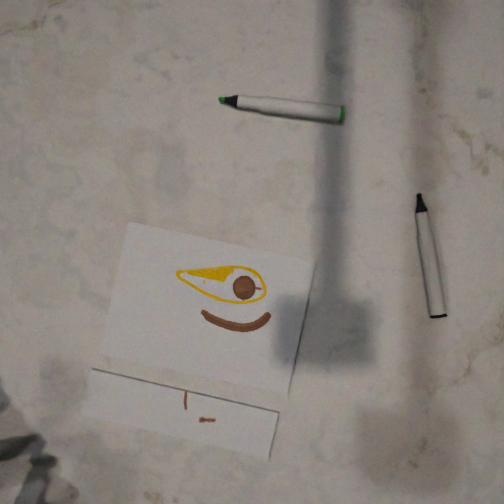

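Call:
move(target=[[0.1,0.4504,0,0,0,0,0.13,0,-0.78,0.985,0.13,0,-0.78,0.985,0.13,0,-0.78,0.985,-0.686,0.677,-0.14,0.03,0.68,-0.88,0,0,0,0,0,0,0.75,0,0.58,0.7,0.75,0,0.58,0.7,0.75,0,0.58,0.7,0.71,0.68,0.23,0.17,0.4,-0.6],[0.15,0.4504,0,0,0,0,0.13,0,-0.78,0.985,0.13,0,-0.78,0.985,0.13,0,-0.78,0.985,-0.686,0.677,-0.14,0.03,0.68,-0.88,0,0,0,0,0,0,0.75,0,0.58,0.7,0.75,0,0.58,0.7,0.75,0,0.58,0.7,0.71,0.68,0.23,0.17,0.4,-0.6]], speed=[0.3,0.1], blend=[0.01,0])

Call:
move(target=[[0.017,0.03216,0.03192,0,0,0,0.13,0,-0.78,0.985,0.13,0,-0.78,0.985,0.13,0,-0.78,0.985,-0.686,0.677,-0.14,0.03,0.68,-0.88,0,0,0,0,0,0,0.75,0,0.58,0.7,0.75,0,0.58,0.7,0.75,0,0.58,0.7,0.71,0.68,0.23,0.17,0.4,-0.6],[0.017,0.02929,0.03385,0,0,0,0.13,0,-0.78,0.985,0.13,0,-0.78,0.985,0.13,0,-0.78,0.985,-0.686,0.677,-0.14,0.03,0.68,-0.88,0,0,0,0,0,0,0.75,0,0.58,0.7,0.75,0,0.58,0.7,0.75,0,0.58,0.7,0.71,0.68,0.23,0.17,0.4,-0.6],[0.017,-0.02183,-0.04233,0,0,0,0.13,0,-0.78,0.985,0.13,0,-0.78,0.985,0.13,0,-0.78,0.985,-0.686,0.677,-0.14,0.03,0.68,-0.88,0,0,0,0,0,0,0.75,0,0.58,0.7,0.75,0,0.58,0.7,0.75,0,0.58,0.7,0.71,0.68,0.23,0.17,0.4,-0.6],[0.017,-0.02592,-0.0416,0,0,0,0.13,0,-0.78,0.985,0.13,0,-0.78,0.985,0.13,0,-0.78,0.985,-0.686,0.677,-0.14,0.03,0.68,-0.88,0,0,0,0,0,0,0.75,0,0.58,0.7,0.75,0,0.58,0.7,0.75,0,0.58,0.7,0.71,0.68,0.23,0.17,0.4,-0.6],[0.017,0.02635,0.03631,0,0,0,0.13,0,-0.78,0.985,0.13,0,-0.78,0.985,0.13,0,-0.78,0.985,-0.686,0.677,-0.14,0.03,0.68,-0.88,0,0,0,0,0,0,0.75,0,0.58,0.7,0.75,0,0.58,0.7,0.75,0,0.58,0.7,0.71,0.68,0.23,0.17,0.4,-0.6],[0.017,0.02365,0.03912,0,0,0,0.13,0,-0.78,0.985,0.13,0,-0.78,0.985,0.13,0,-0.78,0.985,-0.686,0.677,-0.14,0.03,0.68,-0.88,0,0,0,0,0,0,0.75,0,0.58,0.7,0.75,0,0.58,0.7,0.75,0,0.58,0.7,0.71,0.68,0.23,0.17,0.4,-0.6],[0.017,-0.02422,-0.03224,0,0,0,0.13,0,-0.78,0.985,0.13,0,-0.78,0.985,0.13,0,-0.78,0.985,-0.686,0.677,-0.14,0.03,0.68,-0.88,0,0,0,0,0,0,0.75,0,0.58,0.7,0.75,0,0.58,0.7,0.75,0,0.58,0.7,0.71,0.68,0.23,0.17,0.4,-0.6],[0.017,-0.02137,-0.02117,0,0,0,0.13,0,-0.78,0.985,0.13,0,-0.78,0.985,0.13,0,-0.78,0.985,-0.686,0.677,-0.14,0.03,0.68,-0.88,0,0,0,0,0,0,0.75,0,0.58,0.7,0.75,0,0.58,0.7,0.75,0,0.58,0.7,0.71,0.68,0.23,0.17,0.4,-0.6],[0.017,0.02118,0.04226,0,0,0,0.13,0,-0.78,0.985,0.13,0,-0.78,0.985,0.13,0,-0.78,0.985,-0.686,0.677,-0.14,0.03,0.68,-0.88,0,0,0,0,0,0,0.75,0,0.58,0.7,0.75,0,0.58,0.7,0.75,0,0.58,0.7,0.71,0.68,0.23,0.17,0.4,-0.6],[0.017,0.01918,0.0461,0,0,0,0.13,0,-0.78,0.985,0.13,0,-0.78,0.985,0.13,0,-0.78,0.985,-0.686,0.677,-0.14,0.03,0.68,-0.88,0,0,0,0,0,0,0.75,0,0.58,0.7,0.75,0,0.58,0.7,0.75,0,0.58,0.7,0.71,0.68,0.23,0.17,0.4,-0.6],[0.017,-0.01852,-0.01009,0,0,0,0.13,0,-0.78,0.985,0.13,0,-0.78,0.985,0.13,0,-0.78,0.985,-0.686,0.677,-0.14,0.03,0.68,-0.88,0,0,0,0,0,0,0.75,0,0.58,0.7,0.75,0,0.58,0.7,0.75,0,0.58,0.7,0.71,0.68,0.23,0.17,0.4,-0.6],[0,0,0,0,0,0,0.13,0,-0.78,0.985,0.13,0,-0.78,0.985,0.13,0,-0.78,0.985,-0.686,0.677,-0.14,0.03,0.68,-0.88,0,0,0,0,0,0,0.75,0,0.58,0.7,0.75,0,0.58,0.7,0.75,0,0.58,0.7,0.71,0.68,0.23,0.17,0.4,-0.6]], speed=[0.04,0.032,0.032,0.032,0.032,0.032,0.032,0.032,0.032,0.032,0.032,0.06], blend=[0.0003,0.0006,0.0006,0.0006,0.0006,0.0006,0.0006,0.0006,0.0006,0.0006,0.0006,0])

Call:
move(target=[[0.017,-0.01567,0.00099,0,0,0,0.13,0,-0.78,0.985,0.13,0,-0.78,0.985,0.13,0,-0.78,0.985,-0.686,0.677,-0.14,0.03,0.68,-0.88,0,0,0,0,0,0,0.75,0,0.58,0.7,0.75,0,0.58,0.7,0.75,0,0.58,0.7,0.71,0.68,0.23,0.17,0.4,-0.6],[0.017,0.01764,0.05063,0,0,0,0.13,0,-0.78,0.985,0.13,0,-0.78,0.985,0.13,0,-0.78,0.985,-0.686,0.677,-0.14,0.03,0.68,-0.88,0,0,0,0,0,0,0.75,0,0.58,0.7,0.75,0,0.58,0.7,0.75,0,0.58,0.7,0.71,0.68,0.23,0.17,0.4,-0.6],[0.017,0.01633,0.0555,0,0,0,0.13,0,-0.78,0.985,0.13,0,-0.78,0.985,0.13,0,-0.78,0.985,-0.686,0.677,-0.14,0.03,0.68,-0.88,0,0,0,0,0,0,0.75,0,0.58,0.7,0.75,0,0.58,0.7,0.75,0,0.58,0.7,0.71,0.68,0.23,0.17,0.4,-0.6],[0.017,-0.01189,0.01344,0,0,0,0.13,0,-0.78,0.985,0.13,0,-0.78,0.985,0.13,0,-0.78,0.985,-0.686,0.677,-0.14,0.03,0.68,-0.88,0,0,0,0,0,0,0.75,0,0.58,0.7,0.75,0,0.58,0.7,0.75,0,0.58,0.7,0.71,0.68,0.23,0.17,0.4,-0.6],[0.017,-0.00302,0.03348,0,0,0,0.13,0,-0.78,0.985,0.13,0,-0.78,0.985,0.13,0,-0.78,0.985,-0.686,0.677,-0.14,0.03,0.68,-0.88,0,0,0,0,0,0,0.75,0,0.58,0.7,0.75,0,0.58,0.7,0.75,0,0.58,0.7,0.71,0.68,0.23,0.17,0.4,-0.6],[0.017,0.01594,0.06175,0,0,0,0.13,0,-0.78,0.985,0.13,0,-0.78,0.985,0.13,0,-0.78,0.985,-0.686,0.677,-0.14,0.03,0.68,-0.88,0,0,0,0,0,0,0.75,0,0.58,0.7,0.75,0,0.58,0.7,0.75,0,0.58,0.7,0.71,0.68,0.23,0.17,0.4,-0.6],[0.017,0.01787,0.04787,0,0,0,0.13,0,-0.78,0.985,0.13,0,-0.78,0.985,0.13,0,-0.78,0.985,-0.686,0.677,-0.14,0.03,0.68,-0.88,0,0,0,0,0,0,0.75,0,0.58,0.7,0.75,0,0.58,0.7,0.75,0,0.58,0.7,0.71,0.68,0.23,0.17,0.4,-0.6],[0.017,0.02508,0.03546,0,0,0,0.13,0,-0.78,0.985,0.13,0,-0.78,0.985,0.13,0,-0.78,0.985,-0.686,0.677,-0.14,0.03,0.68,-0.88,0,0,0,0,0,0,0.75,0,0.58,0.7,0.75,0,0.58,0.7,0.75,0,0.58,0.7,0.71,0.68,0.23,0.17,0.4,-0.6],[0.017,0.03732,0.02787,0,0,0,0.13,0,-0.78,0.985,0.13,0,-0.78,0.985,0.13,0,-0.78,0.985,-0.686,0.677,-0.14,0.03,0.68,-0.88,0,0,0,0,0,0,0.75,0,0.58,0.7,0.75,0,0.58,0.7,0.75,0,0.58,0.7,0.71,0.68,0.23,0.17,0.4,-0.6],[0.017,0.05172,0.02693,0,0,0,0.13,0,-0.78,0.985,0.13,0,-0.78,0.985,0.13,0,-0.78,0.985,-0.686,0.677,-0.14,0.03,0.68,-0.88,0,0,0,0,0,0,0.75,0,0.58,0.7,0.75,0,0.58,0.7,0.75,0,0.58,0.7,0.71,0.68,0.23,0.17,0.4,-0.6],[0.017,0.06489,0.0329,0,0,0,0.13,0,-0.78,0.985,0.13,0,-0.78,0.985,0.13,0,-0.78,0.985,-0.686,0.677,-0.14,0.03,0.68,-0.88,0,0,0,0,0,0,0.75,0,0.58,0.7,0.75,0,0.58,0.7,0.75,0,0.58,0.7,0.71,0.68,0.23,0.17,0.4,-0.6],[0.017,0.07382,0.04431,0,0,0,0.13,0,-0.78,0.985,0.13,0,-0.78,0.985,0.13,0,-0.78,0.985,-0.686,0.677,-0.14,0.03,0.68,-0.88,0,0,0,0,0,0,0.75,0,0.58,0.7,0.75,0,0.58,0.7,0.75,0,0.58,0.7,0.71,0.68,0.23,0.17,0.4,-0.6],[0.017,0.0763,0.05853,0,0,0,0.13,0,-0.78,0.985,0.13,0,-0.78,0.985,0.13,0,-0.78,0.985,-0.686,0.677,-0.14,0.03,0.68,-0.88,0,0,0,0,0,0,0.75,0,0.58,0.7,0.75,0,0.58,0.7,0.75,0,0.58,0.7,0.71,0.68,0.23,0.17,0.4,-0.6],[0.006,0.0763,0.05853,0,0,0,0.13,0,-0.78,0.985,0.13,0,-0.78,0.985,0.13,0,-0.78,0.985,-0.686,0.677,-0.14,0.03,0.68,-0.88,0,0,0,0,0,0,0.75,0,0.58,0.7,0.75,0,0.58,0.7,0.75,0,0.58,0.7,0.71,0.68,0.23,0.17,0.4,-0.6],[0,0,0,0,0,0,0.13,0,-0.78,0.985,0.13,0,-0.78,0.985,0.13,0,-0.78,0.985,-0.686,0.677,-0.14,0.03,0.68,-0.88,0,0,0,0,0,0,0.75,0,0.58,0.7,0.75,0,0.58,0.7,0.75,0,0.58,0.7,0.71,0.68,0.23,0.17,0.4,-0.6]], speed=[0.04,0.032,0.032,0.032,0.032,0.032,0.03,0.03,0.03,0.03,0.03,0.03,0.03,0.025,0.08], blend=[0.0003,0.0006,0.0006,0.0006,0.0006,0.0006,0.002,0.002,0.002,0.002,0.002,0.002,0.0006,0.001,0])

Call:
move(target=[[0.010,0.0763,0.05853,0,0,0,0.13,0,-0.78,0.985,0.13,0,-0.78,0.985,0.13,0,-0.78,0.985,-0.686,0.677,-0.14,0.03,0.68,-0.88,0,0,0,0,0,0,0.75,0,0.58,0.7,0.75,0,0.58,0.7,0.75,0,0.58,0.7,0.71,0.68,0.23,0.17,0.4,-0.6],[0.017,0.0763,0.05853,0,0,0,0.13,0,-0.78,0.985,0.13,0,-0.78,0.985,0.13,0,-0.78,0.985,-0.686,0.677,-0.14,0.03,0.68,-0.88,0,0,0,0,0,0,0.75,0,0.58,0.7,0.75,0,0.58,0.7,0.75,0,0.58,0.7,0.71,0.68,0.23,0.17,0.4,-0.6],[0.017,0.07323,0.06937,0,0,0,0.13,0,-0.78,0.985,0.13,0,-0.78,0.985,0.13,0,-0.78,0.985,-0.686,0.677,-0.14,0.03,0.68,-0.88,0,0,0,0,0,0,0.75,0,0.58,0.7,0.75,0,0.58,0.7,0.75,0,0.58,0.7,0.71,0.68,0.23,0.17,0.4,-0.6],[0.017,0.06317,0.08109,0,0,0,0.13,0,-0.78,0.985,0.13,0,-0.78,0.985,0.13,0,-0.78,0.985,-0.686,0.677,-0.14,0.03,0.68,-0.88,0,0,0,0,0,0,0.75,0,0.58,0.7,0.75,0,0.58,0.7,0.75,0,0.58,0.7,0.71,0.68,0.23,0.17,0.4,-0.6],[0.017,0.04858,0.08606,0,0,0,0.13,0,-0.78,0.985,0.13,0,-0.78,0.985,0.13,0,-0.78,0.985,-0.686,0.677,-0.14,0.03,0.68,-0.88,0,0,0,0,0,0,0.75,0,0.58,0.7,0.75,0,0.58,0.7,0.75,0,0.58,0.7,0.71,0.68,0.23,0.17,0.4,-0.6],[0.017,0.03727,0.08464,0,0,0,0.13,0,-0.78,0.985,0.13,0,-0.78,0.985,0.13,0,-0.78,0.985,-0.686,0.677,-0.14,0.03,0.68,-0.88,0,0,0,0,0,0,0.75,0,0.58,0.7,0.75,0,0.58,0.7,0.75,0,0.58,0.7,0.71,0.68,0.23,0.17,0.4,-0.6],[0.017,0.04942,0.09029,0,0,0,0.13,0,-0.78,0.985,0.13,0,-0.78,0.985,0.13,0,-0.78,0.985,-0.686,0.677,-0.14,0.03,0.68,-0.88,0,0,0,0,0,0,0.75,0,0.58,0.7,0.75,0,0.58,0.7,0.75,0,0.58,0.7,0.71,0.68,0.23,0.17,0.4,-0.6],[0.017,0.06044,0.08741,0,0,0,0.13,0,-0.78,0.985,0.13,0,-0.78,0.985,0.13,0,-0.78,0.985,-0.686,0.677,-0.14,0.03,0.68,-0.88,0,0,0,0,0,0,0.75,0,0.58,0.7,0.75,0,0.58,0.7,0.75,0,0.58,0.7,0.71,0.68,0.23,0.17,0.4,-0.6],[0.017,0.08009,0.06328,0,0,0,0.13,0,-0.78,0.985,0.13,0,-0.78,0.985,0.13,0,-0.78,0.985,-0.686,0.677,-0.14,0.03,0.68,-0.88,0,0,0,0,0,0,0.75,0,0.58,0.7,0.75,0,0.58,0.7,0.75,0,0.58,0.7,0.71,0.68,0.23,0.17,0.4,-0.6],[0.017,0.07878,0.07765,0,0,0,0.13,0,-0.78,0.985,0.13,0,-0.78,0.985,0.13,0,-0.78,0.985,-0.686,0.677,-0.14,0.03,0.68,-0.88,0,0,0,0,0,0,0.75,0,0.58,0.7,0.75,0,0.58,0.7,0.75,0,0.58,0.7,0.71,0.68,0.23,0.17,0.4,-0.6],[0.017,0.06847,0.08752,0,0,0,0.13,0,-0.78,0.985,0.13,0,-0.78,0.985,0.13,0,-0.78,0.985,-0.686,0.677,-0.14,0.03,0.68,-0.88,0,0,0,0,0,0,0.75,0,0.58,0.7,0.75,0,0.58,0.7,0.75,0,0.58,0.7,0.71,0.68,0.23,0.17,0.4,-0.6],[0.017,0.05321,0.09445,0,0,0,0.13,0,-0.78,0.985,0.13,0,-0.78,0.985,0.13,0,-0.78,0.985,-0.686,0.677,-0.14,0.03,0.68,-0.88,0,0,0,0,0,0,0.75,0,0.58,0.7,0.75,0,0.58,0.7,0.75,0,0.58,0.7,0.71,0.68,0.23,0.17,0.4,-0.6],[0.017,0.06277,0.09534,0,0,0,0.13,0,-0.78,0.985,0.13,0,-0.78,0.985,0.13,0,-0.78,0.985,-0.686,0.677,-0.14,0.03,0.68,-0.88,0,0,0,0,0,0,0.75,0,0.58,0.7,0.75,0,0.58,0.7,0.75,0,0.58,0.7,0.71,0.68,0.23,0.17,0.4,-0.6],[0.017,0.0772,0.08569,0,0,0,0.13,0,-0.78,0.985,0.13,0,-0.78,0.985,0.13,0,-0.78,0.985,-0.686,0.677,-0.14,0.03,0.68,-0.88,0,0,0,0,0,0,0.75,0,0.58,0.7,0.75,0,0.58,0.7,0.75,0,0.58,0.7,0.71,0.68,0.23,0.17,0.4,-0.6],[0,0,0,0,0,0,0.13,0,-0.78,0.985,0.13,0,-0.78,0.985,0.13,0,-0.78,0.985,-0.686,0.677,-0.14,0.03,0.68,-0.88,0,0,0,0,0,0,0.75,0,0.58,0.7,0.75,0,0.58,0.7,0.75,0,0.58,0.7,0.71,0.68,0.23,0.17,0.4,-0.6]], speed=[0.08,0.015,0.03,0.03,0.03,0.03,0.03,0.03,0.03,0.03,0.03,0.03,0.03,0.03,0.06], blend=[0.001,0.0002,0.002,0.002,0.002,0.0006,0.001,0.002,0.0006,0.002,0.002,0.0006,0.0006,0.0006,0])

Call:
move(target=[[-0.1,0,0,0,0,0,0.13,0,-0.78,0.985,0.13,0,-0.78,0.985,0.13,0,-0.78,0.985,-0.686,0.677,-0.14,0.03,0.68,-0.88,0,0,0,0,0,0,0.75,0,0.58,0.7,0.75,0,0.58,0.7,0.75,0,0.58,0.7,0.71,0.68,0.23,0.17,0.4,-0.6],[-0.15,-0.4504,0,0,0,0,0.13,0,-0.78,0.985,0.13,0,-0.78,0.985,0.13,0,-0.78,0.985,-0.686,0.677,-0.14,0.03,0.68,-0.88,0,0,0,0,0,0,0.75,0,0.58,0.7,0.75,0,0.58,0.7,0.75,0,0.58,0.7,0.71,0.68,0.23,0.17,0.4,-0.6]], speed=0.3, blend=[0.03,0], cameras=["cam_above"])

Call:
zoom_image(camera="cam_above", region=[170, 250, 280, 340])

Scene clock: 3592.40 s.
left_arm: end_effector_position=(+0.6019, +0.0127, +0.0749) hand_goal=(+0.130, +0.000, -0.780, +0.986, +0.130, +0.000, -0.780, +0.986, +0.130, +0.000, -0.780, +0.986, -0.686, +0.678, -0.140, +0.030) hand_measured=(+0.174, -0.002, -0.772, +0.996, +0.170, +0.004, -0.764, +0.994, +0.138, +0.002, -0.778, +0.988, -0.684, +0.678, -0.022, +0.074) hand_current_ma=(+190, -6, +28, +35, +166, +8, +58, +24, +28, +4, +5, +4, +8, -3, +462, +238) hand_state=(blocked, goal, goal, goal, blocked, goal, goal, goal, goal, goal, goal, goal, goal, goal, blocked, blocked) hand_current_limit=0.68 hand_speed=-0.88 end_effector_quat_wxyz=(+0.271, +0.654, +0.270, -0.653) | right_arm: end_effector_position=(+0.9179, -0.7070, +0.2115) hand_goal=(+0.750, +0.000, +0.580, +0.700, +0.750, +0.000, +0.580, +0.700, +0.750, +0.000, +0.580, +0.700, +0.710, +0.680, +0.230, +0.170) hand_measured=(+0.754, +0.000, +0.578, +0.698, +0.754, +0.000, +0.578, +0.698, +0.754, +0.000, +0.578, +0.698, +0.716, +0.678, +0.224, +0.168) hand_current_ma=(+6, +0, -2, -2, +6, +0, -2, -2, +6, +0, -2, -3, +7, -3, -10, -3) hand_state=(goal, goal, goal, goal, goal, goal, goal, goal, goal, goal, goal, goal, goal, goal, goal, goal) hand_current_limit=0.40 hand_speed=-0.60 end_effector_quat_wxyz=(+0.207, +0.948, +0.130, +0.204)
Joint positions: left_arm=[3.183 -2.526 -1.221 -2.535 0.828 1.572] | right_arm=[-0.386 -0.66 0.964 -2.441 -1.741 0.903]
Joint torques (N m): left_arm=[-11.7 48.37 21.99 1.22 -2.45 2.69] | right_arm=[0.78 -68.14 -20.33 -3.86 -1.39 1.27]
Wrist force (N): left_arm=[0.7 0.9 0.3] | right_arm=[-0.1 0.2 0.0]
Wrist torque (N m): left_arm=[-0.01 -0.28 -0.27] | right_arm=[0.02 0.01 0.00]
Wrist force, peak (N): left_arm=[0.4 2.9 0.1] | right_arm=[-0.3 0.5 -0.2]
Hand target: left_arm +0.6019, +0.0127, +0.0749; +0.271, +0.654, +0.270, -0.653 | right_arm +0.9179, -0.7070, +0.2115; +0.207, +0.948, +0.130, +0.204
Off the commanded pose: left_arm 0.000 m, 0 deg | right_arm 0.000 m, 0 deg.
move: done

Scene clock: 3602.10 s.
left_arm: end_effector_position=(+0.6019, +0.0128, +0.0748) hand_goal=(+0.130, +0.000, -0.780, +0.986, +0.130, +0.000, -0.780, +0.986, +0.130, +0.000, -0.780, +0.986, -0.686, +0.678, -0.140, +0.030) hand_measured=(+0.174, -0.004, -0.764, +0.996, +0.170, +0.002, -0.764, +0.994, +0.134, +0.002, -0.784, +0.986, -0.682, +0.678, -0.022, +0.074) hand_current_ma=(+190, -10, +59, +34, +166, +5, +58, +25, +15, +5, -11, +0, +9, -3, +462, +238) hand_state=(blocked, goal, goal, goal, blocked, goal, goal, goal, goal, goal, goal, goal, goal, goal, blocked, blocked) hand_current_limit=0.68 hand_speed=-0.88 end_effector_quat_wxyz=(+0.271, +0.654, +0.270, -0.653) | right_arm: end_effector_position=(+0.9179, -0.7070, +0.2115) hand_goal=(+0.750, +0.000, +0.580, +0.700, +0.750, +0.000, +0.580, +0.700, +0.750, +0.000, +0.580, +0.700, +0.710, +0.680, +0.230, +0.170) hand_measured=(+0.754, +0.000, +0.578, +0.698, +0.754, +0.000, +0.578, +0.698, +0.754, +0.000, +0.578, +0.698, +0.716, +0.678, +0.224, +0.168) hand_current_ma=(+6, +0, -2, -2, +6, +0, -2, -2, +6, +0, -2, -3, +7, -3, -10, -3) hand_state=(goal, goal, goal, goal, goal, goal, goal, goal, goal, goal, goal, goal, goal, goal, goal, goal) hand_current_limit=0.40 hand_speed=-0.60 end_effector_quat_wxyz=(+0.207, +0.948, +0.130, +0.204)
Joint positions: left_arm=[3.183 -2.526 -1.221 -2.535 0.828 1.572] | right_arm=[-0.386 -0.66 0.964 -2.441 -1.741 0.903]
Joint torques (N m): left_arm=[-12.03 65.1 21.46 -3.42 -2.56 1.45] | right_arm=[0.93 -68.26 -19.45 -3.94 -1.31 1.34]
Wrist force (N): left_arm=[0.8 1.0 0.3] | right_arm=[0.0 0.5 -0.1]
Wrist torque (N m): left_arm=[-0.01 -0.29 -0.26] | right_arm=[0.07 -0.01 0.01]
Wrist force, peak (N): left_arm=[-2.8 1.8 0.1] | right_arm=[-0.5 0.4 0.2]
Hand target: left_arm +0.6019, +0.0127, +0.0749; +0.271, +0.654, +0.270, -0.653 | right_arm +0.9179, -0.7070, +0.2115; +0.207, +0.948, +0.130, +0.204
Off the commanded pose: left_arm 0.000 m, 0 deg | right_arm 0.000 m, 0 deg.
move: done

Scene clock: 3609.07 s.
left_arm: end_effector_position=(+0.6019, +0.0126, +0.0749) hand_goal=(+0.130, +0.000, -0.780, +0.986, +0.130, +0.000, -0.780, +0.986, +0.130, +0.000, -0.780, +0.986, -0.686, +0.678, -0.140, +0.030) hand_measured=(+0.174, -0.002, -0.772, +0.994, +0.170, +0.004, -0.764, +0.994, +0.138, +0.002, -0.780, +0.988, -0.684, +0.676, -0.022, +0.074) hand_current_ma=(+187, -7, +23, +24, +166, +8, +58, +26, +26, +5, +2, +5, +6, -3, +462, +238) hand_state=(blocked, goal, goal, goal, blocked, goal, goal, goal, goal, goal, goal, goal, goal, goal, blocked, blocked) hand_current_limit=0.68 hand_speed=-0.88 end_effector_quat_wxyz=(+0.271, +0.654, +0.270, -0.653) | right_arm: end_effector_position=(+0.9179, -0.7070, +0.2115) hand_goal=(+0.750, +0.000, +0.580, +0.700, +0.750, +0.000, +0.580, +0.700, +0.750, +0.000, +0.580, +0.700, +0.710, +0.680, +0.230, +0.170) hand_measured=(+0.754, +0.000, +0.578, +0.698, +0.754, +0.000, +0.578, +0.698, +0.754, +0.000, +0.578, +0.698, +0.716, +0.678, +0.224, +0.168) hand_current_ma=(+6, +0, -2, -2, +6, +0, -2, -2, +6, +0, -2, -3, +7, -3, -10, -3) hand_state=(goal, goal, goal, goal, goal, goal, goal, goal, goal, goal, goal, goal, goal, goal, goal, goal) hand_current_limit=0.40 hand_speed=-0.60 end_effector_quat_wxyz=(+0.207, +0.948, +0.130, +0.204)
Joint positions: left_arm=[3.183 -2.526 -1.221 -2.535 0.828 1.572] | right_arm=[-0.386 -0.66 0.964 -2.441 -1.741 0.903]
Joint torques (N m): left_arm=[15.19 65.11 7.76 1.25 2.59 -0.35] | right_arm=[-0.06 -68.31 -19.42 -3.86 -1.35 1.37]
Wrist force (N): left_arm=[0.9 1.1 0.3] | right_arm=[-0.1 0.0 0.0]
Wrist torque (N m): left_arm=[0.02 -0.30 -0.26] | right_arm=[0.00 0.01 0.00]
Wrist force, peak (N): left_arm=[-3.1 1.0 -0.6] | right_arm=[-0.3 0.6 -0.2]
Hand target: left_arm +0.6019, +0.0127, +0.0749; +0.271, +0.654, +0.270, -0.653 | right_arm +0.9179, -0.7070, +0.2115; +0.207, +0.948, +0.130, +0.204
Off the commanded pose: left_arm 0.000 m, 0 deg | right_arm 0.000 m, 0 deg.
move: done

Scene clock: 3615.27 s.
left_arm: end_effector_position=(+0.6019, +0.0126, +0.0748) hand_goal=(+0.130, +0.000, -0.780, +0.986, +0.130, +0.000, -0.780, +0.986, +0.130, +0.000, -0.780, +0.986, -0.686, +0.678, -0.140, +0.030) hand_measured=(+0.172, -0.004, -0.770, +0.994, +0.170, +0.002, -0.764, +0.994, +0.136, +0.002, -0.780, +0.988, -0.684, +0.676, -0.022, +0.074) hand_current_ma=(+180, -9, +37, +26, +166, +6, +58, +28, +21, +6, -3, +3, +6, -3, +462, +238) hand_state=(blocked, goal, goal, goal, blocked, goal, goal, goal, goal, goal, goal, goal, goal, goal, blocked, blocked) hand_current_limit=0.68 hand_speed=-0.88 end_effector_quat_wxyz=(+0.271, +0.654, +0.270, -0.653) | right_arm: end_effector_position=(+0.9179, -0.7070, +0.2115) hand_goal=(+0.750, +0.000, +0.580, +0.700, +0.750, +0.000, +0.580, +0.700, +0.750, +0.000, +0.580, +0.700, +0.710, +0.680, +0.230, +0.170) hand_measured=(+0.754, +0.000, +0.578, +0.698, +0.754, +0.000, +0.578, +0.698, +0.754, +0.000, +0.578, +0.698, +0.716, +0.678, +0.224, +0.168) hand_current_ma=(+6, +0, -2, -2, +6, +0, -2, -2, +6, +0, -2, -3, +7, -3, -10, -3) hand_state=(goal, goal, goal, goal, goal, goal, goal, goal, goal, goal, goal, goal, goal, goal, goal, goal) hand_current_limit=0.40 hand_speed=-0.60 end_effector_quat_wxyz=(+0.207, +0.948, +0.130, +0.204)
Joint positions: left_arm=[3.183 -2.526 -1.221 -2.535 0.828 1.572] | right_arm=[-0.386 -0.66 0.964 -2.441 -1.741 0.903]
Joint torques (N m): left_arm=[16.25 65.05 7.83 1.25 2.33 2.52] | right_arm=[1.19 -67.78 -19.12 -3.76 -1.27 1.51]
Wrist force (N): left_arm=[0.8 0.8 0.1] | right_arm=[-0.2 0.0 0.0]
Wrist torque (N m): left_arm=[-0.02 -0.29 -0.25] | right_arm=[0.00 0.03 -0.01]
Wrist force, peak (N): left_arm=[-3.5 1.3 -0.5] | right_arm=[-0.4 0.3 0.3]
Hand target: left_arm +0.6019, +0.0127, +0.0749; +0.271, +0.654, +0.270, -0.653 | right_arm +0.9179, -0.7070, +0.2115; +0.207, +0.948, +0.130, +0.204
Off the commanded pose: left_arm 0.000 m, 0 deg | right_arm 0.000 m, 0 deg.
move: done

Scene clock: 3617.00 s.
left_arm: end_effector_position=(+0.4107, +0.2038, +0.1644) hand_goal=(+0.130, +0.000, -0.780, +0.986, +0.130, +0.000, -0.780, +0.986, +0.130, +0.000, -0.780, +0.986, -0.686, +0.678, -0.140, +0.030) hand_measured=(+0.172, -0.002, -0.770, +0.994, +0.170, +0.002, -0.764, +0.994, +0.136, +0.002, -0.780, +0.988, -0.684, +0.676, -0.022, +0.074) hand_current_ma=(+180, -7, +37, +26, +166, +7, +58, +28, +21, +7, -3, +3, +7, -3, +462, +238) hand_state=(blocked, goal, goal, goal, blocked, goal, goal, goal, goal, goal, goal, goal, goal, goal, blocked, blocked) hand_current_limit=0.68 hand_speed=-0.88 end_effector_quat_wxyz=(+0.271, +0.654, +0.270, -0.653) | right_arm: end_effector_position=(+0.9179, -0.7070, +0.2115) hand_goal=(+0.750, +0.000, +0.580, +0.700, +0.750, +0.000, +0.580, +0.700, +0.750, +0.000, +0.580, +0.700, +0.710, +0.680, +0.230, +0.170) hand_measured=(+0.754, +0.000, +0.578, +0.698, +0.754, +0.000, +0.578, +0.698, +0.754, +0.000, +0.578, +0.698, +0.716, +0.678, +0.224, +0.168) hand_current_ma=(+6, +0, -2, -2, +6, +0, -2, -2, +6, +0, -2, -3, +7, -3, -10, -3) hand_state=(goal, goal, goal, goal, goal, goal, goal, goal, goal, goal, goal, goal, goal, goal, goal, goal) hand_current_limit=0.40 hand_speed=-0.60 end_effector_quat_wxyz=(+0.207, +0.948, +0.130, +0.204)
Joint positions: left_arm=[3.592 -2.028 -1.871 -2.383 1.237 1.572] | right_arm=[-0.386 -0.66 0.964 -2.441 -1.741 0.903]
Joint torques (N m): left_arm=[16.33 43.96 6.34 0.71 2.33 -2.27] | right_arm=[1.03 -68.1 -19.23 -3.8 -1.34 1.47]
Wrist force (N): left_arm=[1.1 1.1 0.0] | right_arm=[-0.2 0.3 0.0]
Wrist torque (N m): left_arm=[0.07 -0.38 -0.15] | right_arm=[0.03 0.02 0.00]
Wrist force, peak (N): left_arm=[2.5 1.0 0.2] | right_arm=[-0.4 0.0 -0.5]
Hand target: left_arm +0.4107, +0.2039, +0.1644; +0.271, +0.654, +0.270, -0.653 | right_arm +0.9179, -0.7070, +0.2115; +0.207, +0.948, +0.130, +0.204
Off the commanded pose: left_arm 0.000 m, 0 deg | right_arm 0.000 m, 0 deg.
move: done
Images, in order (width x height): cam_above 504x504.

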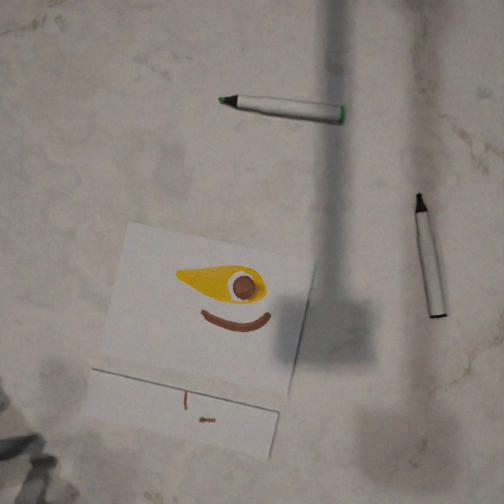

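Scaled by 4.582 from the camera's 504x504 image, which has a finer 720x720 frame.

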